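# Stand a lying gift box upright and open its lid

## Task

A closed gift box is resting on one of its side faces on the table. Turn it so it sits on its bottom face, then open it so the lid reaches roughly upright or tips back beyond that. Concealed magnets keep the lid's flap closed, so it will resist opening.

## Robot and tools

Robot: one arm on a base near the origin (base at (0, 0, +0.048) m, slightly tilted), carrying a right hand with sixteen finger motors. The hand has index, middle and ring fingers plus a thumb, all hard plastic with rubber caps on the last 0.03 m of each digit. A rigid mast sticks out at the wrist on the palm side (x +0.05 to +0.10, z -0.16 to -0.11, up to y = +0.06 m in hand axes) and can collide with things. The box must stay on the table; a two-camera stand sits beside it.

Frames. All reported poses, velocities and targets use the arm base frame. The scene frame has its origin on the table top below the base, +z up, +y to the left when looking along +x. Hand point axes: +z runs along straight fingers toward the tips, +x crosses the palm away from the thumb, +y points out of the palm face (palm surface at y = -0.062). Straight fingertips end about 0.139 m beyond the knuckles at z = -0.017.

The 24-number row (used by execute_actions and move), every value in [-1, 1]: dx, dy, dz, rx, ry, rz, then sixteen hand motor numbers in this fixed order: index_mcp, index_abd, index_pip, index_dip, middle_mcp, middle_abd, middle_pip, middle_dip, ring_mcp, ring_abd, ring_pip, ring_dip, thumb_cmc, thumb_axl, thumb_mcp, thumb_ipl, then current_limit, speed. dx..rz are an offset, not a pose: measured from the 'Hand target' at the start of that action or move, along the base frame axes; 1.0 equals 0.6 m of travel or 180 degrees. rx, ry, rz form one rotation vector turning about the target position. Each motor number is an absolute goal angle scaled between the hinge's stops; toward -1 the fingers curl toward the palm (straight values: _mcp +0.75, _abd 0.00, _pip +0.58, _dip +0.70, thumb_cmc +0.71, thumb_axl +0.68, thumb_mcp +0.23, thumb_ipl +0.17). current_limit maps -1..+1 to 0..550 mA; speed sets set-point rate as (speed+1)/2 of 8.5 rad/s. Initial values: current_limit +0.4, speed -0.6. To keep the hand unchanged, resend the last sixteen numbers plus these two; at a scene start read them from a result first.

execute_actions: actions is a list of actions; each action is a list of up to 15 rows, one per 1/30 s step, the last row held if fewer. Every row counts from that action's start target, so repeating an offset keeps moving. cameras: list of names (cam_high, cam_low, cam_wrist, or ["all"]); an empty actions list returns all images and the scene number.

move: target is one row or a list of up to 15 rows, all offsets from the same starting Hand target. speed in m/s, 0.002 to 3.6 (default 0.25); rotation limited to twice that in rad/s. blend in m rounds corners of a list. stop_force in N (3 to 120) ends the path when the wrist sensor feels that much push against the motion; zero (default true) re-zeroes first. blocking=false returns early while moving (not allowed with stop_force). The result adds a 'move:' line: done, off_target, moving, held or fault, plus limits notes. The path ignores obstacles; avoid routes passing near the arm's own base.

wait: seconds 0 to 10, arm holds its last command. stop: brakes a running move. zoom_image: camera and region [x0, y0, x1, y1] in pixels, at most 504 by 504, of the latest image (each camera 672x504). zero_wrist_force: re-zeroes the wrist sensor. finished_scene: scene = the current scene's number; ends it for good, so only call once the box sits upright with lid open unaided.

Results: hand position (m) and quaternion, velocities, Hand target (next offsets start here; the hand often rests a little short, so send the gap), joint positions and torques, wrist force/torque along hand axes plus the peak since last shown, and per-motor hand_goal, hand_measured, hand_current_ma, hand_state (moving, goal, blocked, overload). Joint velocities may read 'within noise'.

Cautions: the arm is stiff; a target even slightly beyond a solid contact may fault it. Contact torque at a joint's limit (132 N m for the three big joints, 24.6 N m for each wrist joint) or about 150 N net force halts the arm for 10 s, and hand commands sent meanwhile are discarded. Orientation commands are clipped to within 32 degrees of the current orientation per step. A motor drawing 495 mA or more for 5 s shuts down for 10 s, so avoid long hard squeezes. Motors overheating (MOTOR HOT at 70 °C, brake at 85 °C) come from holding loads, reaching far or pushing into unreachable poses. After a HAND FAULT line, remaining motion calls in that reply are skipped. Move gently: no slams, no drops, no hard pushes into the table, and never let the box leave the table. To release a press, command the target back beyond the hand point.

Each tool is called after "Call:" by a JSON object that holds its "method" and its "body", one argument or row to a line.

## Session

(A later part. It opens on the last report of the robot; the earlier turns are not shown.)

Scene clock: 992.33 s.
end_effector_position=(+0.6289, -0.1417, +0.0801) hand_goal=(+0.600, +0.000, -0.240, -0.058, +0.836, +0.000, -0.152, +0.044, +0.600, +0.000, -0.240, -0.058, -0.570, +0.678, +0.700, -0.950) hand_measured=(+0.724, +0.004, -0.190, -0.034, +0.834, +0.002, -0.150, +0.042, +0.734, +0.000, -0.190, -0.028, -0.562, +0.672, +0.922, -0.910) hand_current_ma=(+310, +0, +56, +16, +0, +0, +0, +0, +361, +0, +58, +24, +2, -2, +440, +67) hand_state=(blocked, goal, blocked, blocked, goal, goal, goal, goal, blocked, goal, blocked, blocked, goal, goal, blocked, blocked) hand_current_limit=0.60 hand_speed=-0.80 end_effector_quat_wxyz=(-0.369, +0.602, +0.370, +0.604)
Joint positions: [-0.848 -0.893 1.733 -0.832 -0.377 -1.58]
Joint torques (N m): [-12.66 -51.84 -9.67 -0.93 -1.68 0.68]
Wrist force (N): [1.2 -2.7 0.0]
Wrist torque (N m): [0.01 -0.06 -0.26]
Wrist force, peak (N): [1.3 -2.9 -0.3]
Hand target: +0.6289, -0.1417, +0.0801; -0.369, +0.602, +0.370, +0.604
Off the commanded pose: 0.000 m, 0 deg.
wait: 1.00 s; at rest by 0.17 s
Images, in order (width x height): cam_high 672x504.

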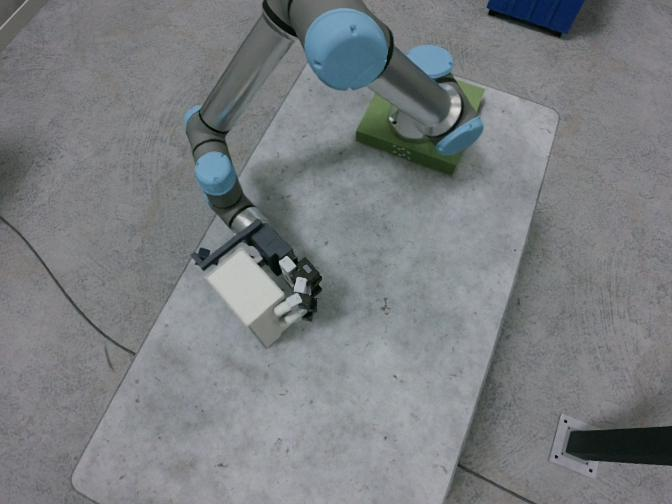

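Call:
{"method": "move", "body": {
  "target": [0,0,0,0,0,0,0.60,0,-0.241,-0.058,0.685,0,-0.124,-0.029,0.60,0,-0.241,-0.058,-0.571,0.678,0.70,-0.95,0.7,-0.8],
  "speed": 0.05
}}

Call:
{"method": "move", "body": {
  "target": [0,0,0,0,0,0,0.60,0,-0.241,-0.058,0.416,0,0.191,-0.0145,0.60,0,-0.241,-0.058,-0.571,0.678,0.70,-0.95,0.7,-0.8],
  "speed": 0.05,
  "cameras": ["cam_high"]
}}

Call:
{"method": "zoom_image", "body": {
  "camera": "cam_high",
  "region": [180, 190, 360, 350]
}}

Scene clock: 996.17 s.
end_effector_position=(+0.6289, -0.1417, +0.0801) hand_goal=(+0.600, +0.000, -0.240, -0.058, +0.686, +0.000, -0.124, -0.028, +0.600, +0.000, -0.240, -0.058, -0.570, +0.678, +0.700, -0.950) hand_measured=(+0.724, +0.004, -0.190, -0.034, +0.688, +0.002, -0.126, -0.026, +0.734, +0.000, -0.190, -0.028, -0.562, +0.672, +0.922, -0.910) hand_current_ma=(+310, +0, +56, +16, +0, +0, +0, +0, +361, +0, +58, +24, +2, -2, +467, +67) hand_state=(blocked, goal, blocked, blocked, goal, goal, goal, goal, blocked, goal, blocked, blocked, goal, goal, blocked, blocked) hand_current_limit=0.70 hand_speed=-0.80 end_effector_quat_wxyz=(-0.369, +0.602, +0.370, +0.604)
Joint positions: [-0.848 -0.893 1.733 -0.832 -0.377 -1.58]
Joint torques (N m): [-11.36 -49.54 -13.17 -0.89 -1.66 0.86]
Wrist force (N): [0.9 -2.6 -0.1]
Wrist torque (N m): [0.02 -0.06 -0.25]
Wrist force, peak (N): [1.1 -2.9 -0.1]
Hand target: +0.6289, -0.1417, +0.0801; -0.369, +0.602, +0.370, +0.604
Off the commanded pose: 0.000 m, 0 deg.
move: done

Scene clock: 996.90 s.
end_effector_position=(+0.6289, -0.1417, +0.0801) hand_goal=(+0.600, +0.000, -0.240, -0.058, +0.416, +0.000, +0.192, -0.014, +0.600, +0.000, -0.240, -0.058, -0.570, +0.678, +0.700, -0.950) hand_measured=(+0.718, +0.002, -0.188, -0.034, +0.448, +0.002, +0.196, -0.016, +0.728, +0.000, -0.188, -0.028, -0.562, +0.672, +0.922, -0.906) hand_current_ma=(+285, +0, +61, +16, +29, +0, +0, +0, +334, +0, +62, +24, +2, -2, +468, +77) hand_state=(blocked, goal, blocked, blocked, blocked, goal, goal, goal, blocked, goal, blocked, blocked, goal, goal, blocked, blocked) hand_current_limit=0.70 hand_speed=-0.80 end_effector_quat_wxyz=(-0.369, +0.602, +0.370, +0.604)
Joint positions: [-0.848 -0.893 1.733 -0.832 -0.377 -1.58]
Joint torques (N m): [-10.9 -49.68 -14.46 -0.72 -1.57 0.96]
Wrist force (N): [1.5 -2.3 -0.2]
Wrist torque (N m): [0.04 -0.08 -0.23]
Wrist force, peak (N): [1.2 -2.9 0.1]
Hand target: +0.6289, -0.1417, +0.0801; -0.369, +0.602, +0.370, +0.604
Off the commanded pose: 0.000 m, 0 deg.
move: done
Images, in order (width x height): cam_high 672x504.

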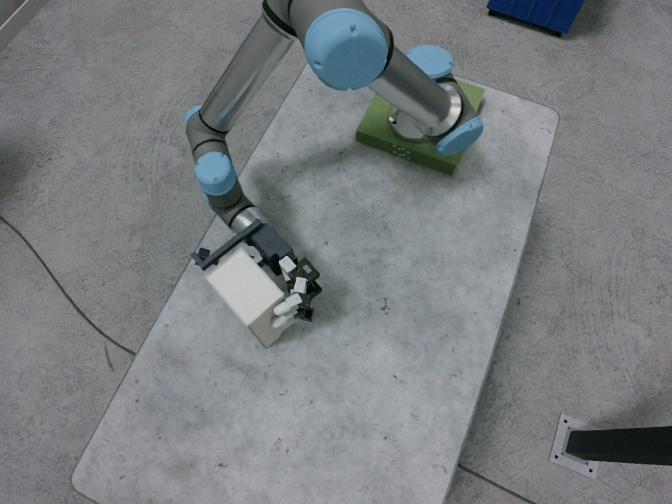

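Scaled by 2.800.

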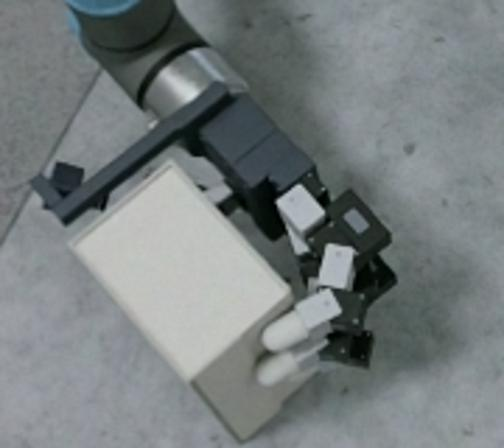

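Call:
{"method": "move", "body": {
  "target": [0,0,0,0,0,0,0.60,0,-0.241,-0.058,0.836,0,-0.153,0.043,0.60,0,-0.241,-0.058,-0.571,0.678,0.70,-0.95,0.7,-0.7],
  "speed": 0.05
}}

Call:
{"method": "move", "body": {
  "target": [0,0,0,0,0,0,0.60,0,-0.241,-0.058,0.62,0,-0.212,-0.043,0.60,0,-0.241,-0.058,-0.571,0.678,0.70,-0.95,0.7,-0.8],
  "speed": 0.05
}}

Call:
{"method": "move", "body": {
  "target": [0,0,0,0,0,0,0.60,0,-0.241,-0.058,0.4945,0,-0.051,0.101,0.60,0,-0.241,-0.058,-0.571,0.678,0.70,-0.95,0.7,-0.8],
  "speed": 0.05,
  "cameras": ["cam_high"]
}}

Call:
{"method": "zoom_image", "body": {
  "camera": "cam_high",
  "region": [180, 190, 360, 350]
}}

Scene clock: 1001.80 s.
end_effector_position=(+0.6289, -0.1417, +0.0801) hand_goal=(+0.600, +0.000, -0.240, -0.058, +0.836, +0.000, -0.152, +0.044, +0.600, +0.000, -0.240, -0.058, -0.570, +0.678, +0.700, -0.950) hand_measured=(+0.718, +0.002, -0.188, -0.034, +0.834, +0.002, -0.150, +0.042, +0.728, +0.000, -0.188, -0.028, -0.562, +0.672, +0.922, -0.906) hand_current_ma=(+285, +0, +61, +16, +0, +0, +0, +0, +334, +0, +62, +24, +2, -2, +467, +77) hand_state=(blocked, goal, blocked, blocked, goal, goal, goal, goal, blocked, goal, blocked, blocked, goal, goal, blocked, blocked) hand_current_limit=0.70 hand_speed=-0.70 end_effector_quat_wxyz=(-0.369, +0.602, +0.370, +0.604)
Joint positions: [-0.848 -0.893 1.733 -0.832 -0.377 -1.58]
Joint torques (N m): [-10.29 -47.52 -17.95 -0.69 -1.68 0.85]
Wrist force (N): [1.0 -2.0 -0.3]
Wrist torque (N m): [0.02 -0.10 -0.25]
Wrist force, peak (N): [1.7 -2.5 0.0]
Hand target: +0.6289, -0.1417, +0.0801; -0.369, +0.602, +0.370, +0.604
Off the commanded pose: 0.000 m, 0 deg.
move: done

Scene clock: 1002.37 s.
end_effector_position=(+0.6289, -0.1417, +0.0801) hand_goal=(+0.600, +0.000, -0.240, -0.058, +0.620, +0.000, -0.212, -0.042, +0.600, +0.000, -0.240, -0.058, -0.570, +0.678, +0.700, -0.950) hand_measured=(+0.708, +0.002, -0.188, -0.034, +0.724, +0.002, -0.190, -0.036, +0.720, -0.002, -0.188, -0.028, -0.562, +0.672, +0.922, -0.898) hand_current_ma=(+249, +0, +61, +16, +229, +0, +14, +2, +295, +0, +62, +24, +2, -2, +467, +106) hand_state=(blocked, goal, blocked, blocked, blocked, goal, blocked, goal, blocked, goal, blocked, blocked, goal, goal, blocked, blocked) hand_current_limit=0.70 hand_speed=-0.80 end_effector_quat_wxyz=(-0.369, +0.602, +0.370, +0.604)
Joint positions: [-0.848 -0.893 1.733 -0.832 -0.377 -1.58]
Joint torques (N m): [-9.92 -47.3 -19.15 -0.69 -1.69 0.96]
Wrist force (N): [2.0 -2.5 0.2]
Wrist torque (N m): [0.02 -0.12 -0.27]
Wrist force, peak (N): [2.0 -2.9 0.5]
Hand target: +0.6289, -0.1417, +0.0801; -0.369, +0.602, +0.370, +0.604
Off the commanded pose: 0.000 m, 0 deg.
move: done

Scene clock: 1002.87 s.
end_effector_position=(+0.6289, -0.1417, +0.0801) hand_goal=(+0.600, +0.000, -0.240, -0.058, +0.494, +0.000, -0.050, +0.102, +0.600, +0.000, -0.240, -0.058, -0.570, +0.678, +0.700, -0.950) hand_measured=(+0.708, +0.002, -0.188, -0.034, +0.552, +0.002, -0.048, +0.096, +0.720, -0.002, -0.186, -0.026, -0.562, +0.672, +0.922, -0.898) hand_current_ma=(+249, +0, +62, +16, +83, +0, +0, -1, +295, +0, +63, +25, +2, -2, +467, +106) hand_state=(blocked, goal, blocked, blocked, blocked, goal, goal, goal, blocked, goal, blocked, blocked, goal, goal, blocked, blocked) hand_current_limit=0.70 hand_speed=-0.80 end_effector_quat_wxyz=(-0.369, +0.602, +0.370, +0.604)
Joint positions: [-0.848 -0.893 1.733 -0.832 -0.377 -1.58]
Joint torques (N m): [-8.74 -46.57 -20.22 -0.6 -1.6 0.77]
Wrist force (N): [0.6 -2.1 -0.7]
Wrist torque (N m): [0.05 -0.12 -0.27]
Wrist force, peak (N): [1.6 -2.6 -0.2]
Hand target: +0.6289, -0.1417, +0.0801; -0.369, +0.602, +0.370, +0.604
Off the commanded pose: 0.000 m, 0 deg.
move: done
Images, in order (width x height): cam_high 672x504.

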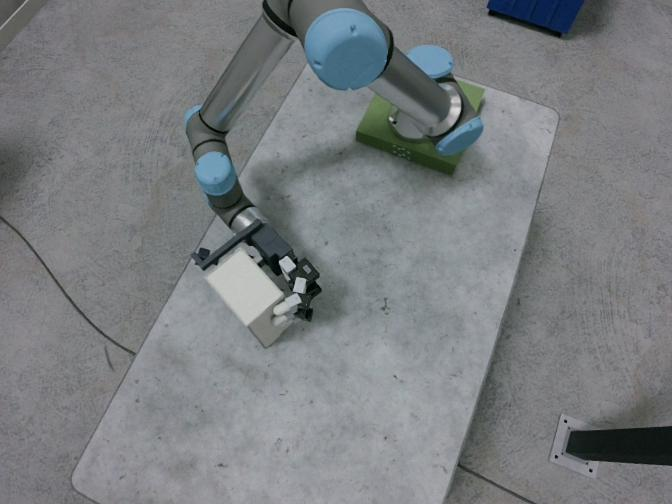

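Scaled by 2.800.

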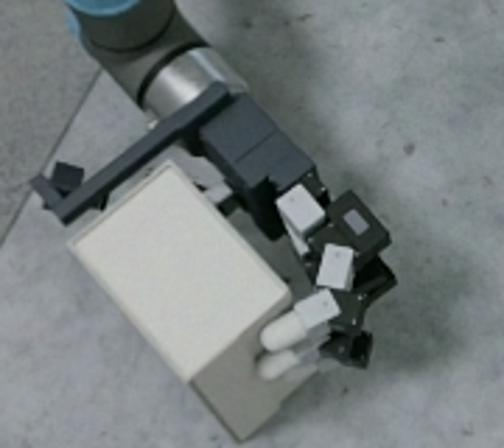

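Call:
{"method": "move", "body": {
  "target": [0,0,0,0,0,0,0.60,0,-0.241,-0.058,0.411,0,0.095,0.0435,0.60,0,-0.241,-0.058,-0.571,0.678,0.70,-0.95,0.7,-0.8],
  "speed": 0.05
}}

Call:
{"method": "move", "body": {
  "target": [0,0,0,0,0,0,0.60,0,-0.241,-0.058,0.329,0,0.235,-0.009,0.60,0,-0.241,-0.058,-0.571,0.678,0.70,-0.95,0.7,-0.8],
  "speed": 0.05,
  "cameras": ["cam_high"]
}}

Call:
{"method": "zoom_image", "body": {
  "camera": "cam_high",
  "region": [180, 190, 360, 350]
}}

Scene clock: 1006.47 s.
end_effector_position=(+0.6289, -0.1417, +0.0801) hand_goal=(+0.600, +0.000, -0.240, -0.058, +0.412, +0.000, +0.096, +0.044, +0.600, +0.000, -0.240, -0.058, -0.570, +0.678, +0.700, -0.950) hand_measured=(+0.706, +0.002, -0.186, -0.030, +0.476, +0.002, +0.104, +0.042, +0.716, -0.002, -0.186, -0.024, -0.562, +0.672, +0.922, -0.896) hand_current_ma=(+234, +0, +66, +21, +97, +0, +2, +0, +279, +0, +67, +30, +2, -2, +468, +108) hand_state=(blocked, goal, blocked, blocked, blocked, goal, goal, goal, blocked, goal, blocked, blocked, goal, goal, blocked, blocked) hand_current_limit=0.70 hand_speed=-0.80 end_effector_quat_wxyz=(-0.369, +0.602, +0.370, +0.604)
Joint positions: [-0.848 -0.893 1.733 -0.832 -0.377 -1.58]
Joint torques (N m): [-7.98 -44.4 -19.39 -0.63 -1.73 0.79]
Wrist force (N): [0.7 -1.5 -0.5]
Wrist torque (N m): [0.06 -0.10 -0.26]
Wrist force, peak (N): [0.9 -2.1 -1.0]
Hand target: +0.6289, -0.1417, +0.0801; -0.369, +0.602, +0.370, +0.604
Off the commanded pose: 0.000 m, 0 deg.
move: done

Scene clock: 1006.97 s.
end_effector_position=(+0.6289, -0.1417, +0.0801) hand_goal=(+0.600, +0.000, -0.240, -0.058, +0.330, +0.000, +0.236, -0.008, +0.600, +0.000, -0.240, -0.058, -0.570, +0.678, +0.700, -0.950) hand_measured=(+0.706, +0.002, -0.186, -0.030, +0.398, +0.002, +0.248, -0.002, +0.716, -0.002, -0.186, -0.024, -0.562, +0.672, +0.922, -0.896) hand_current_ma=(+234, +0, +66, +21, +109, +0, +4, +2, +279, +0, +67, +30, +2, -2, +468, +108) hand_state=(blocked, goal, blocked, blocked, blocked, goal, goal, goal, blocked, goal, blocked, blocked, goal, goal, blocked, blocked) hand_current_limit=0.70 hand_speed=-0.80 end_effector_quat_wxyz=(-0.369, +0.602, +0.370, +0.604)
Joint positions: [-0.848 -0.893 1.733 -0.832 -0.377 -1.58]
Joint torques (N m): [-7.53 -44.97 -19.42 -0.48 -1.6 0.56]
Wrist force (N): [1.1 -1.8 -0.6]
Wrist torque (N m): [0.06 -0.13 -0.24]
Wrist force, peak (N): [1.2 -2.2 -0.5]
Hand target: +0.6289, -0.1417, +0.0801; -0.369, +0.602, +0.370, +0.604
Off the commanded pose: 0.000 m, 0 deg.
move: done
Images, in order (width x height): cam_high 672x504.

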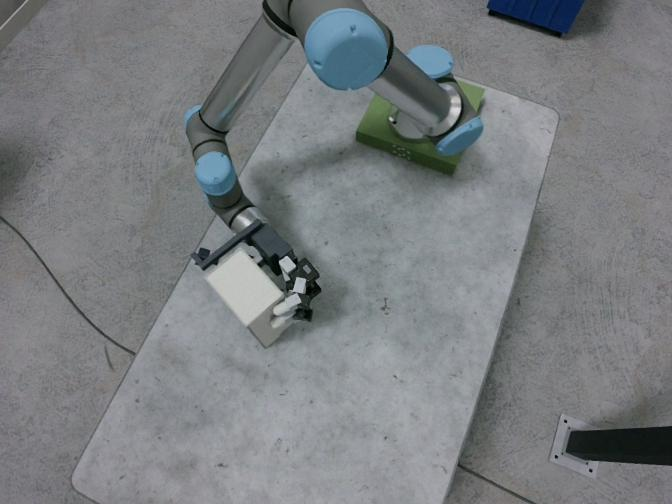

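Scaled by 2.800.

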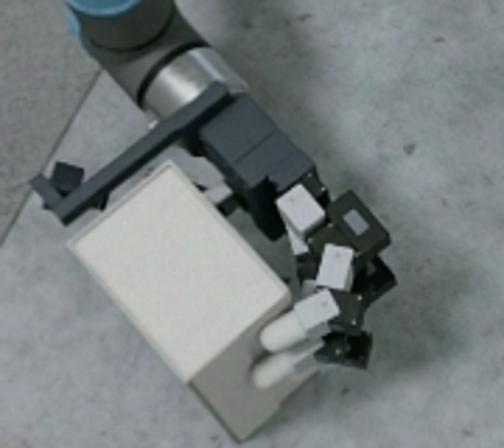

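Call:
{"method": "move", "body": {
  "target": [0,0,0,0,0,0,0.60,0,-0.241,-0.058,0.836,0,-0.153,0.043,0.60,0,-0.241,-0.058,-0.571,0.678,0.70,-0.95,0.7,-0.7],
  "speed": 0.05
}}

Call:
{"method": "move", "body": {
  "target": [0,0,0,0,0,0,0.66,0,-0.241,-0.058,0.589,0,-0.095,0.058,0.66,0,-0.241,-0.058,-0.571,0.678,0.70,-0.95,0.75,-0.8],
  "speed": 0.05
}}

Call:
{"method": "move", "body": {
  "target": [0,0,0,0,0,0,0.66,0,-0.241,-0.058,0.342,0,-0.212,-0.087,0.66,0,-0.241,-0.058,-0.571,0.678,0.70,-0.95,0.75,-0.85],
  "speed": 0.05,
  "cameras": ["cam_high"]
}}

Call:
{"method": "zoom_image", "body": {
  "camera": "cam_high",
  "region": [180, 190, 360, 350]
}}

Scene clock: 1021.57 s.
end_effector_position=(+0.6289, -0.1417, +0.0801) hand_goal=(+0.600, +0.000, -0.240, -0.058, +0.836, +0.000, -0.152, +0.044, +0.600, +0.000, -0.240, -0.058, -0.570, +0.678, +0.700, -0.950) hand_measured=(+0.706, +0.002, -0.186, -0.030, +0.834, +0.002, -0.150, +0.046, +0.716, -0.002, -0.186, -0.024, -0.562, +0.672, +0.922, -0.896) hand_current_ma=(+234, +0, +66, +21, +0, +0, +0, +0, +279, +0, +67, +30, +2, -2, +468, +108) hand_state=(blocked, goal, blocked, blocked, goal, goal, goal, goal, blocked, goal, blocked, blocked, goal, goal, blocked, blocked) hand_current_limit=0.70 hand_speed=-0.70 end_effector_quat_wxyz=(-0.369, +0.602, +0.370, +0.604)
Joint positions: [-0.848 -0.893 1.733 -0.832 -0.377 -1.58]
Joint torques (N m): [-6.8 -43.03 -19.38 -0.39 -1.64 0.45]
Wrist force (N): [0.5 -1.8 -1.2]
Wrist torque (N m): [0.10 -0.14 -0.28]
Wrist force, peak (N): [0.3 -2.2 -1.0]
Hand target: +0.6289, -0.1417, +0.0801; -0.369, +0.602, +0.370, +0.604
Off the commanded pose: 0.000 m, 0 deg.
move: done

Scene clock: 1022.17 s.
end_effector_position=(+0.6289, -0.1417, +0.0801) hand_goal=(+0.660, +0.000, -0.240, -0.058, +0.590, +0.000, -0.094, +0.058, +0.660, +0.000, -0.240, -0.058, -0.570, +0.678, +0.700, -0.950) hand_measured=(+0.710, +0.002, -0.186, -0.030, +0.608, +0.002, -0.094, +0.056, +0.720, -0.002, -0.186, -0.024, -0.562, +0.672, +0.922, -0.896) hand_current_ma=(+62, +0, +66, +21, +10, +0, +0, +0, +89, +0, +67, +30, +2, -2, +481, +108) hand_state=(blocked, goal, blocked, blocked, goal, goal, goal, goal, blocked, goal, blocked, blocked, goal, goal, blocked, blocked) hand_current_limit=0.75 hand_speed=-0.80 end_effector_quat_wxyz=(-0.369, +0.602, +0.370, +0.604)
Joint positions: [-0.848 -0.893 1.733 -0.832 -0.377 -1.58]
Joint torques (N m): [-6.64 -41.87 -20.34 -0.53 -1.71 0.25]
Wrist force (N): [-0.5 -0.8 -1.6]
Wrist torque (N m): [0.14 -0.12 -0.27]
Wrist force, peak (N): [-0.9 -0.9 -2.3]
Hand target: +0.6289, -0.1417, +0.0801; -0.369, +0.602, +0.370, +0.604
Off the commanded pose: 0.000 m, 0 deg.
move: done

Scene clock: 1022.67 s.
end_effector_position=(+0.6289, -0.1417, +0.0801) hand_goal=(+0.660, +0.000, -0.240, -0.058, +0.342, +0.000, -0.212, -0.086, +0.660, +0.000, -0.240, -0.058, -0.570, +0.678, +0.700, -0.950) hand_measured=(+0.710, +0.002, -0.186, -0.042, +0.602, +0.002, -0.094, +0.018, +0.720, -0.002, -0.186, -0.036, -0.562, +0.672, +0.922, -0.894) hand_current_ma=(+62, +0, +66, +8, +481, +0, +258, +210, +89, +0, +67, +13, +2, -2, +481, +120) hand_state=(blocked, goal, blocked, goal, blocked, goal, blocked, blocked, blocked, goal, blocked, blocked, goal, goal, blocked, blocked) hand_current_limit=0.75 hand_speed=-0.85 end_effector_quat_wxyz=(-0.369, +0.602, +0.370, +0.604)
Joint positions: [-0.848 -0.893 1.733 -0.832 -0.377 -1.58]
Joint torques (N m): [-6.14 -42.13 -19.42 -0.44 -1.69 0.4]
Wrist force (N): [2.1 -2.4 0.0]
Wrist torque (N m): [0.03 -0.14 -0.31]
Wrist force, peak (N): [2.8 -1.7 1.0]
Hand target: +0.6289, -0.1417, +0.0801; -0.369, +0.602, +0.370, +0.604
Off the commanded pose: 0.000 m, 0 deg.
move: done
Images, in order (width x height): cam_high 672x504.

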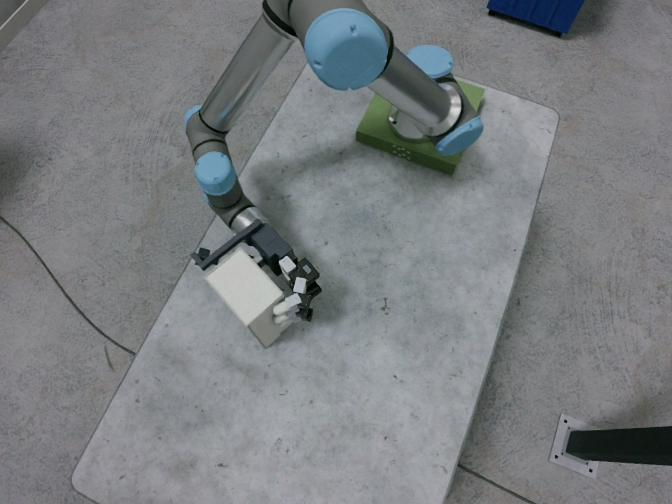

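Scaled by 2.800.

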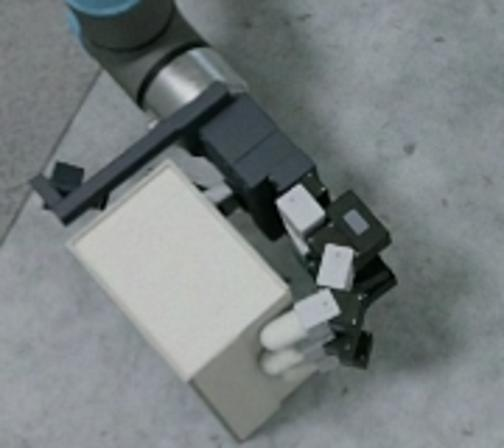

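Call:
{"method": "move", "body": {
  "target": [0,0,0,0,0,0,0.66,0,-0.241,-0.058,0.545,0,-0.058,0.048,0.66,0,-0.241,-0.058,-0.571,0.678,0.70,-0.95,0.75,-0.85],
  "speed": 0.05
}}

Call:
{"method": "move", "body": {
  "target": [0,0,0,0,0,0,0.66,0,-0.241,-0.058,0.495,0,-0.045,0.055,0.66,0,-0.241,-0.058,-0.571,0.678,0.70,-0.95,0.75,-0.85],
  "speed": 0.05
}}

Call:
{"method": "move", "body": {
  "target": [0,0,0,0,0,0,0.66,0,-0.241,-0.058,0.345,0,-0.20,-0.030,0.66,0,-0.241,-0.058,-0.571,0.678,0.70,-0.95,0.75,-0.85],
  "speed": 0.05,
  "cameras": ["cam_high"]
}}

Call:
{"method": "zoom_image", "body": {
  "camera": "cam_high",
  "region": [180, 190, 360, 350]
}}

Scene clock: 1028.03 s.
end_effector_position=(+0.6289, -0.1417, +0.0801) hand_goal=(+0.660, +0.000, -0.240, -0.058, +0.546, +0.000, -0.058, +0.048, +0.660, +0.000, -0.240, -0.058, -0.570, +0.678, +0.700, -0.950) hand_measured=(+0.710, +0.002, -0.186, -0.042, +0.576, +0.002, -0.054, +0.048, +0.720, -0.002, -0.186, -0.036, -0.562, +0.672, +0.922, -0.894) hand_current_ma=(+62, +0, +66, +9, +25, +0, +1, +0, +89, +0, +67, +14, +2, -2, +481, +120) hand_state=(blocked, goal, blocked, goal, blocked, goal, goal, goal, blocked, goal, blocked, blocked, goal, goal, blocked, blocked) hand_current_limit=0.75 hand_speed=-0.85 end_effector_quat_wxyz=(-0.369, +0.602, +0.370, +0.604)
Joint positions: [-0.848 -0.893 1.733 -0.832 -0.377 -1.58]
Joint torques (N m): [-5.25 -39.99 -19.94 -0.37 -1.79 0.16]
Wrist force (N): [-0.8 -1.2 -2.0]
Wrist torque (N m): [0.10 -0.13 -0.33]
Wrist force, peak (N): [2.3 -2.3 -0.1]
Hand target: +0.6289, -0.1417, +0.0801; -0.369, +0.602, +0.370, +0.604
Off the commanded pose: 0.000 m, 0 deg.
move: done

Scene clock: 1028.53 s.
end_effector_position=(+0.6289, -0.1417, +0.0801) hand_goal=(+0.660, +0.000, -0.240, -0.058, +0.496, +0.000, -0.044, +0.056, +0.660, +0.000, -0.240, -0.058, -0.570, +0.678, +0.700, -0.950) hand_measured=(+0.710, +0.002, -0.186, -0.040, +0.554, +0.002, -0.036, +0.056, +0.720, -0.002, -0.186, -0.034, -0.562, +0.672, +0.922, -0.894) hand_current_ma=(+62, +0, +66, +9, +84, +0, +3, +0, +89, +0, +67, +15, +2, -2, +481, +120) hand_state=(blocked, goal, blocked, goal, blocked, goal, goal, goal, blocked, goal, blocked, blocked, goal, goal, blocked, blocked) hand_current_limit=0.75 hand_speed=-0.85 end_effector_quat_wxyz=(-0.369, +0.602, +0.370, +0.604)
Joint positions: [-0.848 -0.893 1.733 -0.832 -0.377 -1.58]
Joint torques (N m): [-4.85 -39.23 -19.58 -0.48 -1.74 0.16]
Wrist force (N): [-0.2 -1.4 -1.8]
Wrist torque (N m): [0.10 -0.17 -0.30]
Wrist force, peak (N): [-0.8 -1.2 -2.1]
Hand target: +0.6289, -0.1417, +0.0801; -0.369, +0.602, +0.370, +0.604
Off the commanded pose: 0.000 m, 0 deg.
move: done

Scene clock: 1029.03 s.
end_effector_position=(+0.6289, -0.1417, +0.0801) hand_goal=(+0.660, +0.000, -0.240, -0.058, +0.346, +0.000, -0.200, -0.030, +0.660, +0.000, -0.240, -0.058, -0.570, +0.678, +0.700, -0.950) hand_measured=(+0.710, +0.002, -0.186, -0.040, +0.550, +0.000, -0.040, +0.038, +0.720, -0.002, -0.186, -0.034, -0.562, +0.672, +0.922, -0.894) hand_current_ma=(+62, +0, +66, +9, +481, +0, +443, +100, +89, +0, +67, +15, +2, -2, +481, +120) hand_state=(blocked, goal, blocked, goal, blocked, goal, blocked, blocked, blocked, goal, blocked, blocked, goal, goal, blocked, blocked) hand_current_limit=0.75 hand_speed=-0.85 end_effector_quat_wxyz=(-0.369, +0.602, +0.370, +0.604)
Joint positions: [-0.848 -0.893 1.733 -0.832 -0.377 -1.58]
Joint torques (N m): [-4.7 -39.78 -19.59 -0.56 -1.72 0.13]
Wrist force (N): [2.7 -1.0 0.7]
Wrist torque (N m): [0.15 -0.14 -0.27]
Wrist force, peak (N): [2.7 -1.0 0.7]
Hand target: +0.6289, -0.1417, +0.0801; -0.369, +0.602, +0.370, +0.604
Off the commanded pose: 0.000 m, 0 deg.
move: done
Images, in order (width x height): cam_high 672x504.

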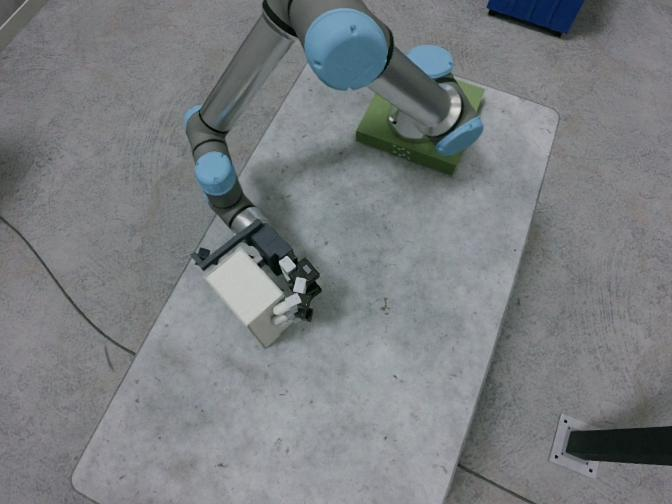

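Scaled by 2.800.

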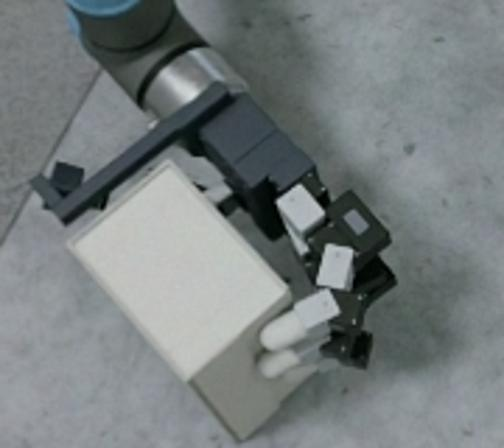

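Call:
{"method": "move", "body": {
  "target": [0,0,0,0,0,0,0.66,0,-0.241,-0.058,0.30,0,-0.12,-0.030,0.66,0,-0.241,-0.058,-0.571,0.678,0.70,-0.95,0.77,-0.85],
  "speed": 0.05
}}

Call:
{"method": "move", "body": {
  "target": [0,0,0,0,0,0,0.66,0,-0.241,-0.058,0.30,0,-0.09,-0.030,0.66,0,-0.241,-0.058,-0.571,0.678,0.70,-0.95,0.77,-0.85],
  "speed": 0.05
}}

Call:
{"method": "move", "body": {
  "target": [0,0,0,0,0,0,0.66,0,-0.241,-0.058,0.30,0,-0.06,-0.030,0.66,0,-0.241,-0.058,-0.571,0.678,0.70,-0.95,0.77,-0.85],
  "speed": 0.05
}}

Scene clock: 1032.00 s.
end_effector_position=(+0.6289, -0.1417, +0.0801) hand_goal=(+0.660, +0.000, -0.240, -0.058, +0.300, +0.000, -0.120, -0.030, +0.660, +0.000, -0.240, -0.058, -0.570, +0.678, +0.700, -0.950) hand_measured=(+0.710, +0.002, -0.186, -0.040, +0.550, +0.000, -0.038, +0.038, +0.720, -0.002, -0.186, -0.034, -0.562, +0.672, +0.922, -0.894) hand_current_ma=(+62, +0, +66, +9, +487, +0, +134, +100, +89, +0, +67, +15, +2, -2, +487, +120) hand_state=(blocked, goal, blocked, goal, blocked, goal, blocked, blocked, blocked, goal, blocked, blocked, goal, goal, blocked, blocked) hand_current_limit=0.77 hand_speed=-0.85 end_effector_quat_wxyz=(-0.369, +0.602, +0.370, +0.604)
Joint positions: [-0.848 -0.893 1.733 -0.832 -0.377 -1.58]
Joint torques (N m): [-3.99 -38.34 -19.9 -0.28 -1.57 -0.11]
Wrist force (N): [2.5 -1.3 0.7]
Wrist torque (N m): [0.11 -0.14 -0.29]
Wrist force, peak (N): [2.7 -1.3 0.6]
Hand target: +0.6289, -0.1417, +0.0801; -0.369, +0.602, +0.370, +0.604
Off the commanded pose: 0.000 m, 0 deg.
move: done

Scene clock: 1032.50 s.
end_effector_position=(+0.6289, -0.1417, +0.0801) hand_goal=(+0.660, +0.000, -0.240, -0.058, +0.300, +0.000, -0.090, -0.030, +0.660, +0.000, -0.240, -0.058, -0.570, +0.678, +0.700, -0.950) hand_measured=(+0.710, +0.002, -0.186, -0.040, +0.548, +0.000, -0.030, +0.036, +0.720, -0.002, -0.186, -0.034, -0.562, +0.672, +0.922, -0.894) hand_current_ma=(+62, +0, +66, +9, +487, +0, +77, +96, +89, +0, +67, +15, +2, -2, +487, +120) hand_state=(blocked, goal, blocked, goal, blocked, goal, blocked, blocked, blocked, goal, blocked, blocked, goal, goal, blocked, blocked) hand_current_limit=0.77 hand_speed=-0.85 end_effector_quat_wxyz=(-0.369, +0.602, +0.370, +0.604)
Joint positions: [-0.848 -0.893 1.733 -0.832 -0.377 -1.58]
Joint torques (N m): [-2.84 -38.4 -18.81 -0.26 -1.63 -0.07]
Wrist force (N): [1.8 -1.3 -0.3]
Wrist torque (N m): [0.18 -0.15 -0.28]
Wrist force, peak (N): [2.1 -1.4 0.5]
Hand target: +0.6289, -0.1417, +0.0801; -0.369, +0.602, +0.370, +0.604
Off the commanded pose: 0.000 m, 0 deg.
move: done

Scene clock: 1033.00 s.
end_effector_position=(+0.6289, -0.1417, +0.0801) hand_goal=(+0.660, +0.000, -0.240, -0.058, +0.300, +0.000, -0.060, -0.030, +0.660, +0.000, -0.240, -0.058, -0.570, +0.678, +0.700, -0.950) hand_measured=(+0.710, +0.002, -0.186, -0.040, +0.540, +0.000, -0.010, +0.022, +0.720, -0.002, -0.186, -0.034, -0.562, +0.672, +0.922, -0.894) hand_current_ma=(+62, +0, +66, +9, +487, +0, +56, +61, +89, +0, +67, +15, +2, -2, +487, +120) hand_state=(blocked, goal, blocked, goal, blocked, goal, blocked, blocked, blocked, goal, blocked, blocked, goal, goal, blocked, blocked) hand_current_limit=0.77 hand_speed=-0.85 end_effector_quat_wxyz=(-0.369, +0.602, +0.370, +0.604)
Joint positions: [-0.848 -0.893 1.733 -0.832 -0.377 -1.58]
Joint torques (N m): [-4 -37.51 -19.17 -0.28 -1.62 -0.02]
Wrist force (N): [1.4 -1.5 -0.4]
Wrist torque (N m): [0.13 -0.16 -0.29]
Wrist force, peak (N): [1.4 -1.7 -0.4]
Hand target: +0.6289, -0.1417, +0.0801; -0.369, +0.602, +0.370, +0.604
Off the commanded pose: 0.000 m, 0 deg.
move: done

Call:
{"method": "move", "body": {
  "target": [0,0,0,0,0,0,0.66,0,-0.241,-0.058,0.30,0,-0.03,-0.030,0.66,0,-0.241,-0.058,-0.571,0.678,0.70,-0.95,0.77,-0.85],
  "speed": 0.05
}}

Call:
{"method": "move", "body": {
  "target": [0,0,0,0,0,0,0.66,0,-0.241,-0.058,0.30,0,0.0,-0.030,0.66,0,-0.241,-0.058,-0.571,0.678,0.70,-0.95,0.77,-0.85],
  "speed": 0.05
}}

Call:
{"method": "move", "body": {
  "target": [0,0,0,0,0,0,0.66,0,-0.241,-0.058,0.30,0,0.03,-0.030,0.66,0,-0.241,-0.058,-0.571,0.678,0.70,-0.95,0.77,-0.85],
  "speed": 0.05
}}

Scene clock: 1035.47 s.
end_effector_position=(+0.6289, -0.1417, +0.0801) hand_goal=(+0.660, +0.000, -0.240, -0.058, +0.300, +0.000, -0.030, -0.030, +0.660, +0.000, -0.240, -0.058, -0.570, +0.678, +0.700, -0.950) hand_measured=(+0.710, +0.002, -0.186, -0.040, +0.532, +0.000, +0.012, +0.006, +0.720, -0.002, -0.186, -0.034, -0.562, +0.672, +0.922, -0.894) hand_current_ma=(+62, +0, +66, +9, +487, +0, +40, +32, +89, +0, +67, +15, +2, -2, +487, +120) hand_state=(blocked, goal, blocked, goal, blocked, goal, blocked, blocked, blocked, goal, blocked, blocked, goal, goal, blocked, blocked) hand_current_limit=0.77 hand_speed=-0.85 end_effector_quat_wxyz=(-0.369, +0.602, +0.370, +0.604)
Joint positions: [-0.848 -0.893 1.733 -0.832 -0.377 -1.58]
Joint torques (N m): [-2.84 -36.99 -18.76 -0.19 -1.76 -0.31]
Wrist force (N): [1.1 -1.5 -0.6]
Wrist torque (N m): [0.13 -0.15 -0.30]
Wrist force, peak (N): [1.3 -1.8 -0.4]
Hand target: +0.6289, -0.1417, +0.0801; -0.369, +0.602, +0.370, +0.604
Off the commanded pose: 0.000 m, 0 deg.
move: done

Scene clock: 1035.97 s.
end_effector_position=(+0.6289, -0.1417, +0.0801) hand_goal=(+0.660, +0.000, -0.240, -0.058, +0.300, +0.000, +0.000, -0.030, +0.660, +0.000, -0.240, -0.058, -0.570, +0.678, +0.700, -0.950) hand_measured=(+0.710, +0.002, -0.186, -0.038, +0.524, +0.000, +0.034, -0.010, +0.720, -0.002, -0.186, -0.034, -0.562, +0.672, +0.922, -0.894) hand_current_ma=(+62, +0, +66, +11, +487, +0, +28, +12, +89, +0, +67, +16, +2, -2, +487, +120) hand_state=(blocked, goal, blocked, goal, blocked, goal, blocked, blocked, blocked, goal, blocked, blocked, goal, goal, blocked, blocked) hand_current_limit=0.77 hand_speed=-0.85 end_effector_quat_wxyz=(-0.369, +0.602, +0.370, +0.604)
Joint positions: [-0.848 -0.893 1.733 -0.832 -0.377 -1.58]
Joint torques (N m): [-2.39 -36.04 -19.28 -0.03 -1.56 -0.23]
Wrist force (N): [0.4 -1.3 -1.1]
Wrist torque (N m): [0.16 -0.13 -0.30]
Wrist force, peak (N): [1.0 -1.6 -1.0]
Hand target: +0.6289, -0.1417, +0.0801; -0.369, +0.602, +0.370, +0.604
Off the commanded pose: 0.000 m, 0 deg.
move: done

Scene clock: 1036.47 s.
end_effector_position=(+0.6289, -0.1417, +0.0801) hand_goal=(+0.660, +0.000, -0.240, -0.058, +0.300, +0.000, +0.030, -0.030, +0.660, +0.000, -0.240, -0.058, -0.570, +0.678, +0.700, -0.950) hand_measured=(+0.710, +0.002, -0.186, -0.038, +0.514, +0.000, +0.056, -0.022, +0.720, -0.002, -0.186, -0.032, -0.562, +0.672, +0.922, -0.894) hand_current_ma=(+62, +0, +66, +12, +487, +0, +19, +2, +89, +0, +67, +18, +2, -2, +487, +120) hand_state=(blocked, goal, blocked, blocked, blocked, goal, blocked, goal, blocked, goal, blocked, blocked, goal, goal, blocked, blocked) hand_current_limit=0.77 hand_speed=-0.85 end_effector_quat_wxyz=(-0.369, +0.602, +0.370, +0.604)
Joint positions: [-0.848 -0.893 1.733 -0.832 -0.377 -1.58]
Joint torques (N m): [-2.01 -36.42 -18.92 -0.07 -1.62 -0.19]
Wrist force (N): [-0.2 -1.1 -1.5]
Wrist torque (N m): [0.16 -0.15 -0.30]
Wrist force, peak (N): [-0.4 -1.2 -1.7]
Hand target: +0.6289, -0.1417, +0.0801; -0.369, +0.602, +0.370, +0.604
Off the commanded pose: 0.000 m, 0 deg.
move: done

Call:
{"method": "move", "body": {
  "target": [0,0,0,0,0,0,0.66,0,-0.241,-0.058,0.30,0,0.06,-0.030,0.66,0,-0.241,-0.058,-0.571,0.678,0.70,-0.95,0.77,-0.85],
  "speed": 0.05
}}

Call:
{"method": "move", "body": {
  "target": [0,0,0,0,0,0,0.66,0,-0.241,-0.058,0.30,0,0.09,-0.030,0.66,0,-0.241,-0.058,-0.571,0.678,0.70,-0.95,0.77,-0.85],
  "speed": 0.05
}}

Call:
{"method": "move", "body": {
  "target": [0,0,0,0,0,0,0.66,0,-0.241,-0.058,0.30,0,0.12,-0.030,0.66,0,-0.241,-0.058,-0.571,0.678,0.70,-0.95,0.77,-0.85],
  "speed": 0.05,
  "cameras": ["cam_high"]
}}

Call:
{"method": "zoom_image", "body": {
  "camera": "cam_high",
  "region": [180, 190, 360, 350]
}}

Scene clock: 1040.33 s.
end_effector_position=(+0.6289, -0.1417, +0.0801) hand_goal=(+0.660, +0.000, -0.240, -0.058, +0.300, +0.000, +0.060, -0.030, +0.660, +0.000, -0.240, -0.058, -0.570, +0.678, +0.700, -0.950) hand_measured=(+0.708, +0.002, -0.186, -0.034, +0.504, +0.000, +0.078, -0.034, +0.720, -0.002, -0.186, -0.030, -0.562, +0.672, +0.922, -0.894) hand_current_ma=(+60, +0, +66, +16, +487, +0, +10, +0, +89, +0, +67, +22, +2, -2, +487, +120) hand_state=(blocked, goal, blocked, blocked, blocked, goal, goal, goal, blocked, goal, blocked, blocked, goal, goal, blocked, blocked) hand_current_limit=0.77 hand_speed=-0.85 end_effector_quat_wxyz=(-0.369, +0.602, +0.370, +0.604)
Joint positions: [-0.848 -0.893 1.733 -0.832 -0.377 -1.58]
Joint torques (N m): [-0.56 -36.83 -20.13 -0.16 -1.62 -0.34]
Wrist force (N): [-0.6 -0.8 -1.9]
Wrist torque (N m): [0.20 -0.12 -0.28]
Wrist force, peak (N): [-0.6 -1.1 -1.9]
Hand target: +0.6289, -0.1417, +0.0801; -0.369, +0.602, +0.370, +0.604
Off the commanded pose: 0.000 m, 0 deg.
move: done

Scene clock: 1040.83 s.
end_effector_position=(+0.6289, -0.1417, +0.0801) hand_goal=(+0.660, +0.000, -0.240, -0.058, +0.300, +0.000, +0.090, -0.030, +0.660, +0.000, -0.240, -0.058, -0.570, +0.678, +0.700, -0.950) hand_measured=(+0.708, +0.002, -0.186, -0.034, +0.466, +0.002, +0.122, -0.026, +0.720, -0.002, -0.186, -0.028, -0.562, +0.672, +0.922, -0.894) hand_current_ma=(+60, +0, +66, +16, +487, +0, +25, +1, +89, +0, +67, +22, +2, -2, +487, +120) hand_state=(blocked, goal, blocked, blocked, blocked, goal, blocked, goal, blocked, goal, blocked, blocked, goal, goal, blocked, blocked) hand_current_limit=0.77 hand_speed=-0.85 end_effector_quat_wxyz=(-0.369, +0.602, +0.370, +0.604)
Joint positions: [-0.848 -0.893 1.733 -0.832 -0.377 -1.58]
Joint torques (N m): [-1.94 -37.27 -18.76 0.01 -1.53 -0.53]
Wrist force (N): [0.1 -0.8 -1.3]
Wrist torque (N m): [0.14 -0.11 -0.28]
Wrist force, peak (N): [-0.5 -1.2 -1.9]
Hand target: +0.6289, -0.1417, +0.0801; -0.369, +0.602, +0.370, +0.604
Off the commanded pose: 0.000 m, 0 deg.
move: done

Scene clock: 1041.33 s.
end_effector_position=(+0.6289, -0.1417, +0.0801) hand_goal=(+0.660, +0.000, -0.240, -0.058, +0.300, +0.000, +0.120, -0.030, +0.660, +0.000, -0.240, -0.058, -0.570, +0.678, +0.700, -0.950) hand_measured=(+0.708, +0.002, -0.186, -0.034, +0.446, +0.002, +0.150, -0.024, +0.720, -0.002, -0.186, -0.028, -0.562, +0.672, +0.922, -0.894) hand_current_ma=(+60, +0, +66, +16, +420, +0, +23, +1, +89, +0, +67, +22, +2, -2, +487, +120) hand_state=(blocked, goal, blocked, blocked, blocked, goal, blocked, goal, blocked, goal, blocked, blocked, goal, goal, blocked, blocked) hand_current_limit=0.77 hand_speed=-0.85 end_effector_quat_wxyz=(-0.369, +0.602, +0.370, +0.604)
Joint positions: [-0.848 -0.893 1.733 -0.832 -0.377 -1.58]
Joint torques (N m): [-0.67 -36.9 -19.08 -0.2 -1.53 -0.65]
Wrist force (N): [0.2 -0.7 -1.2]
Wrist torque (N m): [0.16 -0.13 -0.26]
Wrist force, peak (N): [-0.2 -0.8 -1.4]
Hand target: +0.6289, -0.1417, +0.0801; -0.369, +0.602, +0.370, +0.604
Off the commanded pose: 0.000 m, 0 deg.
move: done
Images, in order (width x height): cam_high 672x504.

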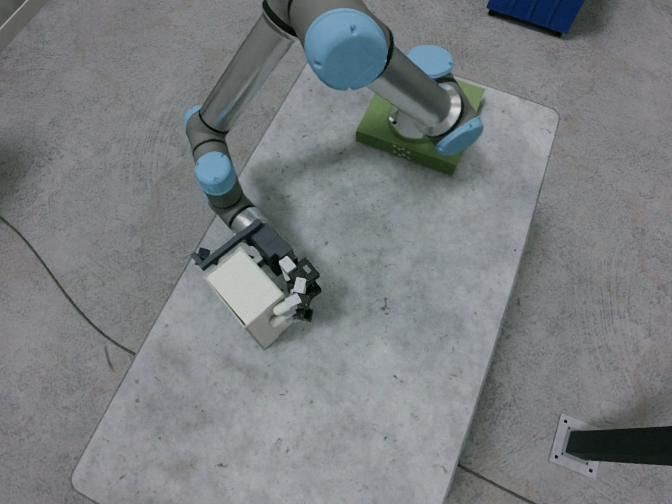

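Scaled by 2.800.

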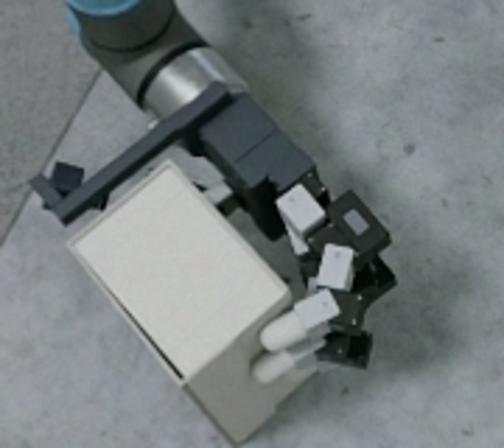

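Call:
{"method": "move", "body": {
  "target": [0,0,0,0,0,0,0.66,0,-0.241,-0.058,0.30,0,0.20,-0.030,0.66,0,-0.241,-0.058,-0.571,0.678,0.70,-0.95,0.75,-0.85],
  "speed": 0.05
}}

Call:
{"method": "move", "body": {
  "target": [0,0,0,0,0,0,0.66,0,-0.241,-0.058,0.24,0,0.30,-0.030,0.66,0,-0.241,-0.058,-0.571,0.678,0.70,-0.95,0.75,-0.85],
  "speed": 0.05
}}

Call:
{"method": "move", "body": {
  "target": [0,0,0,0,0,0,0.66,0,-0.241,-0.058,0.18,0,0.40,-0.030,0.66,0,-0.241,-0.058,-0.571,0.678,0.70,-0.95,0.75,-0.85],
  "speed": 0.05,
  "cameras": ["cam_high","cam_low"]
}}

Call:
{"method": "zoom_image", "body": {
  "camera": "cam_high",
  "region": [180, 190, 360, 350]
}}

Scene clock: 1048.20 s.
end_effector_position=(+0.6289, -0.1417, +0.0801) hand_goal=(+0.660, +0.000, -0.240, -0.058, +0.300, +0.000, +0.200, -0.030, +0.660, +0.000, -0.240, -0.058, -0.570, +0.678, +0.700, -0.950) hand_measured=(+0.708, +0.002, -0.186, -0.034, +0.400, +0.002, +0.220, -0.024, +0.720, -0.002, -0.186, -0.028, -0.562, +0.672, +0.922, -0.894) hand_current_ma=(+60, +0, +66, +16, +217, +0, +11, +1, +89, +0, +67, +22, +2, -2, +481, +120) hand_state=(blocked, goal, blocked, blocked, blocked, goal, blocked, goal, blocked, goal, blocked, blocked, goal, goal, blocked, blocked) hand_current_limit=0.75 hand_speed=-0.85 end_effector_quat_wxyz=(-0.369, +0.602, +0.370, +0.604)
Joint positions: [-0.848 -0.893 1.733 -0.832 -0.377 -1.58]
Joint torques (N m): [0.9 -36.74 -18.83 0.11 -1.65 -0.59]
Wrist force (N): [-0.5 -0.7 -1.7]
Wrist torque (N m): [0.17 -0.13 -0.26]
Wrist force, peak (N): [-0.8 -0.8 -1.8]
Hand target: +0.6289, -0.1417, +0.0801; -0.369, +0.602, +0.370, +0.604
Off the commanded pose: 0.000 m, 0 deg.
move: done

Scene clock: 1048.70 s.
end_effector_position=(+0.6289, -0.1417, +0.0801) hand_goal=(+0.660, +0.000, -0.240, -0.058, +0.240, +0.000, +0.300, -0.030, +0.660, +0.000, -0.240, -0.058, -0.570, +0.678, +0.700, -0.950) hand_measured=(+0.708, +0.002, -0.186, -0.034, +0.370, +0.002, +0.310, -0.028, +0.720, -0.002, -0.186, -0.028, -0.562, +0.672, +0.922, -0.894) hand_current_ma=(+60, +0, +66, +16, +341, +0, +4, +0, +89, +0, +67, +22, +2, -2, +481, +120) hand_state=(blocked, goal, blocked, blocked, blocked, goal, goal, goal, blocked, goal, blocked, blocked, goal, goal, blocked, blocked) hand_current_limit=0.75 hand_speed=-0.85 end_effector_quat_wxyz=(-0.369, +0.602, +0.370, +0.604)
Joint positions: [-0.848 -0.893 1.733 -0.832 -0.377 -1.58]
Joint torques (N m): [0.38 -37.01 -19.54 -0.15 -1.57 -0.65]
Wrist force (N): [0.1 -1.9 -1.1]
Wrist torque (N m): [0.05 -0.12 -0.33]
Wrist force, peak (N): [0.2 -2.0 -1.3]
Hand target: +0.6289, -0.1417, +0.0801; -0.369, +0.602, +0.370, +0.604
Off the commanded pose: 0.000 m, 0 deg.
move: done

Scene clock: 1049.20 s.
end_effector_position=(+0.6289, -0.1417, +0.0801) hand_goal=(+0.660, +0.000, -0.240, -0.058, +0.180, +0.000, +0.400, -0.030, +0.660, +0.000, -0.240, -0.058, -0.570, +0.678, +0.700, -0.950) hand_measured=(+0.708, +0.002, -0.186, -0.034, +0.344, +0.002, +0.412, -0.028, +0.720, -0.002, -0.186, -0.028, -0.562, +0.672, +0.922, -0.894) hand_current_ma=(+60, +0, +66, +16, +481, +0, +5, +0, +89, +0, +67, +22, +2, -2, +481, +120) hand_state=(blocked, goal, blocked, blocked, blocked, goal, goal, goal, blocked, goal, blocked, blocked, goal, goal, blocked, blocked) hand_current_limit=0.75 hand_speed=-0.85 end_effector_quat_wxyz=(-0.369, +0.602, +0.370, +0.604)
Joint positions: [-0.848 -0.893 1.733 -0.832 -0.377 -1.58]
Joint torques (N m): [0.88 -37.38 -18.95 0.1 -1.85 -0.73]
Wrist force (N): [0.5 -2.1 -0.9]
Wrist torque (N m): [0.05 -0.14 -0.32]
Wrist force, peak (N): [0.6 -2.2 -0.9]
Hand target: +0.6289, -0.1417, +0.0801; -0.369, +0.602, +0.370, +0.604
Off the commanded pose: 0.000 m, 0 deg.
move: done
Images, in order (width x height): cam_high 672x504, cam_low 672x504.

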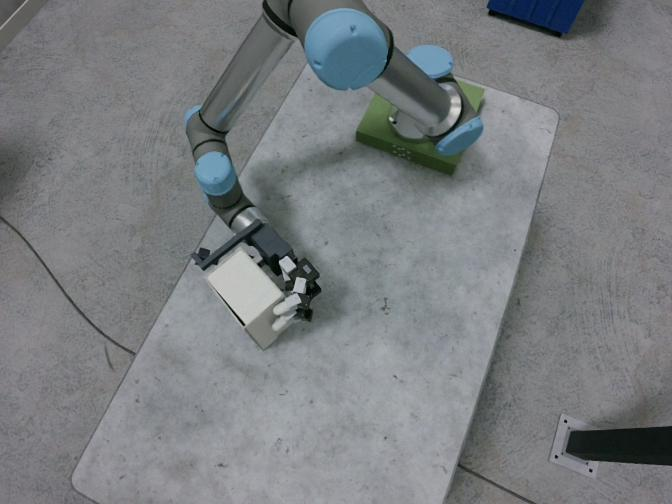

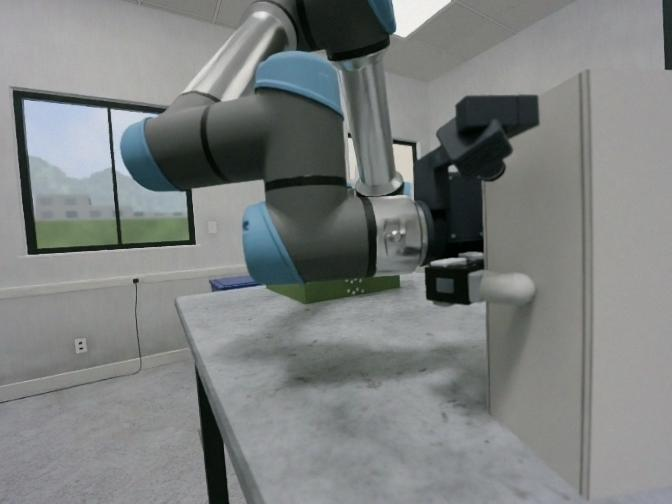

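Scaled by 2.800.

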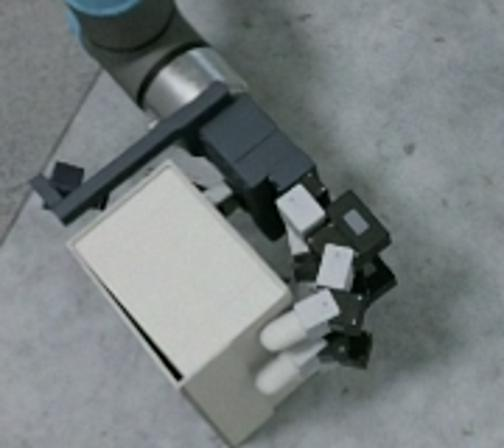

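Call:
{"method": "move", "body": {
  "target": [0,0,0,0,0,0,0.62,0,-0.241,-0.058,0.836,0,0.1,0.043,0.62,0,-0.241,-0.058,-0.571,0.678,0.70,-0.95,0.75,-0.85],
  "speed": 0.05
}}

Call:
{"method": "move", "body": {
  "target": [0,0,0.2,0,0,0,0.62,0,-0.241,-0.058,0.836,0,0.1,0.043,0.62,0,-0.241,-0.058,-0.571,0.678,0.70,-0.95,0.75,-0.85],
  "speed": 0.08,
  "cameras": ["cam_high","cam_low"]
}}

Scene clock: 1059.77 s.
end_effector_position=(+0.6289, -0.1417, +0.0801) hand_goal=(+0.620, +0.000, -0.240, -0.058, +0.836, +0.000, +0.100, +0.044, +0.620, +0.000, -0.240, -0.058, -0.570, +0.678, +0.700, -0.950) hand_measured=(+0.700, +0.002, -0.186, -0.034, +0.834, +0.004, +0.102, +0.042, +0.712, -0.002, -0.186, -0.028, -0.562, +0.672, +0.922, -0.888) hand_current_ma=(+147, +0, +66, +16, +0, +0, +0, +0, +187, +0, +67, +22, +2, -2, +481, +141) hand_state=(blocked, goal, blocked, blocked, goal, goal, goal, goal, blocked, goal, blocked, blocked, goal, goal, blocked, blocked) hand_current_limit=0.75 hand_speed=-0.85 end_effector_quat_wxyz=(-0.369, +0.602, +0.370, +0.604)
Joint positions: [-0.848 -0.893 1.733 -0.832 -0.377 -1.58]
Joint torques (N m): [2.86 -36.87 -18.62 0.08 -1.46 -1.13]
Wrist force (N): [-0.8 -0.7 -2.0]
Wrist torque (N m): [0.13 -0.16 -0.32]
Wrist force, peak (N): [2.8 -2.8 0.8]
Hand target: +0.6289, -0.1417, +0.0801; -0.369, +0.602, +0.370, +0.604
Off the commanded pose: 0.000 m, 0 deg.
move: done

Scene clock: 1061.60 s.
end_effector_position=(+0.6290, -0.1417, +0.2002) hand_goal=(+0.620, +0.000, -0.240, -0.058, +0.836, +0.000, +0.100, +0.044, +0.620, +0.000, -0.240, -0.058, -0.570, +0.678, +0.700, -0.950) hand_measured=(+0.700, +0.002, -0.182, -0.032, +0.834, +0.004, +0.102, +0.042, +0.692, -0.002, -0.186, -0.030, -0.528, +0.672, +0.922, -0.888) hand_current_ma=(+147, +0, +74, +18, +0, +0, +0, +0, +122, +0, +66, +22, +45, -2, +481, +141) hand_state=(blocked, goal, blocked, blocked, goal, goal, goal, goal, blocked, goal, blocked, blocked, blocked, goal, blocked, blocked) hand_current_limit=0.75 hand_speed=-0.85 end_effector_quat_wxyz=(-0.369, +0.602, +0.370, +0.604)
Joint positions: [-0.848 -1.079 1.66 -0.574 -0.377 -1.58]
Joint torques (N m): [10.57 -30.4 -11.82 -1.16 -0.11 -1.45]
Wrist force (N): [-3.8 -1.4 -1.1]
Wrist torque (N m): [0.07 0.22 -0.28]
Wrist force, peak (N): [-4.6 -1.0 -1.2]
Hand target: +0.6289, -0.1417, +0.2001; -0.369, +0.602, +0.370, +0.604
Off the commanded pose: 0.000 m, 0 deg.
move: done
Images, in order (width x height): cam_high 672x504, cam_low 672x504.

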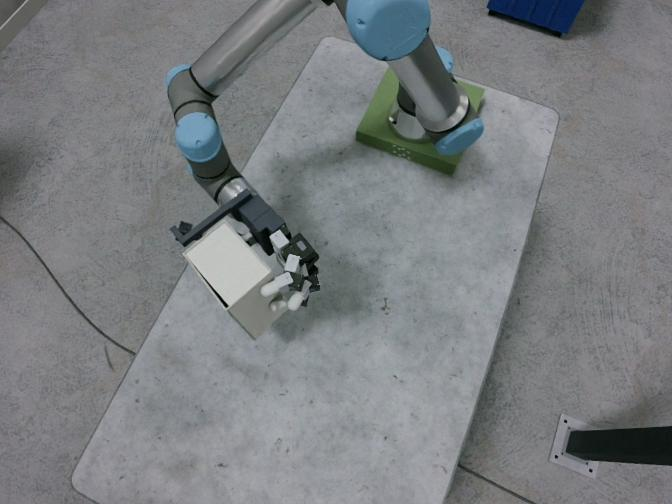

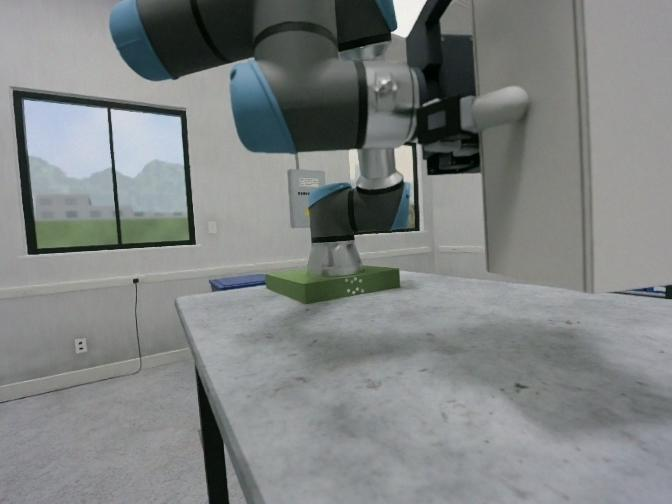

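Call:
{"method": "move", "body": {
  "target": [0,0,0,0.0883,0.1733,0,0.62,0,-0.241,-0.058,0.836,0,0.1,0.043,0.62,0,-0.241,-0.058,-0.571,0.678,0.70,-0.95,0.75,-0.85],
  "speed": 0.15,
  "cameras": ["cam_high","cam_low"]
}}

Scene clock: 1066.03 s.
end_effector_position=(+0.6290, -0.1417, +0.2001) hand_goal=(+0.620, +0.000, -0.240, -0.058, +0.836, +0.000, +0.100, +0.044, +0.620, +0.000, -0.240, -0.058, -0.570, +0.678, +0.700, -0.950) hand_measured=(+0.700, +0.002, -0.182, -0.030, +0.832, +0.004, +0.102, +0.042, +0.692, -0.002, -0.186, -0.030, -0.528, +0.672, +0.922, -0.888) hand_current_ma=(+147, +0, +74, +20, -1, +0, +0, +0, +118, +0, +66, +22, +45, -2, +481, +141) hand_state=(blocked, goal, blocked, blocked, goal, goal, goal, goal, blocked, goal, blocked, blocked, blocked, goal, blocked, blocked) hand_current_limit=0.75 hand_speed=-0.85 end_effector_quat_wxyz=(-0.533, +0.685, +0.171, +0.465)
Joint positions: [-0.83 -1.072 1.519 -0.44 -0.357 -0.968]
Joint torques (N m): [2.32 -53.49 -12.63 0.16 -1.31 0.89]
Wrist force (N): [-3.2 1.0 -1.0]
Wrist torque (N m): [0.10 0.24 -0.09]
Wrist force, peak (N): [-4.4 -1.3 -1.2]
Hand target: +0.6289, -0.1417, +0.2001; -0.533, +0.685, +0.171, +0.465
Off the commanded pose: 0.000 m, 0 deg.
move: done
Images, in order (width x height): cam_high 672x504, cam_low 672x504.

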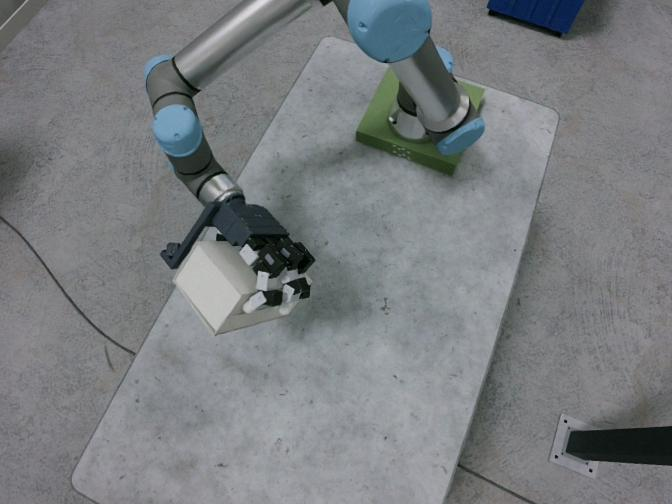

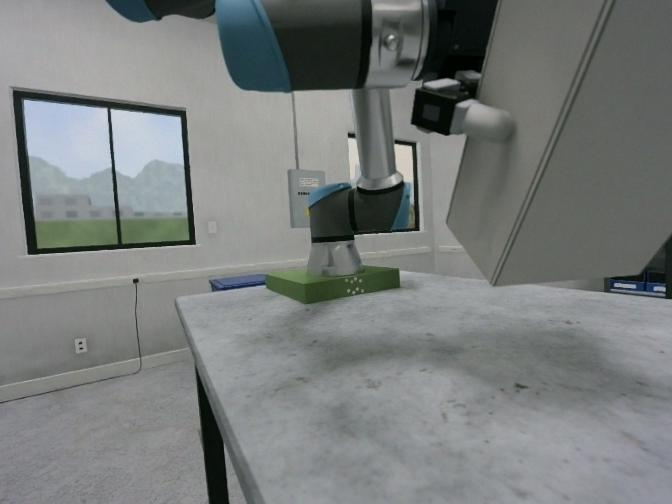

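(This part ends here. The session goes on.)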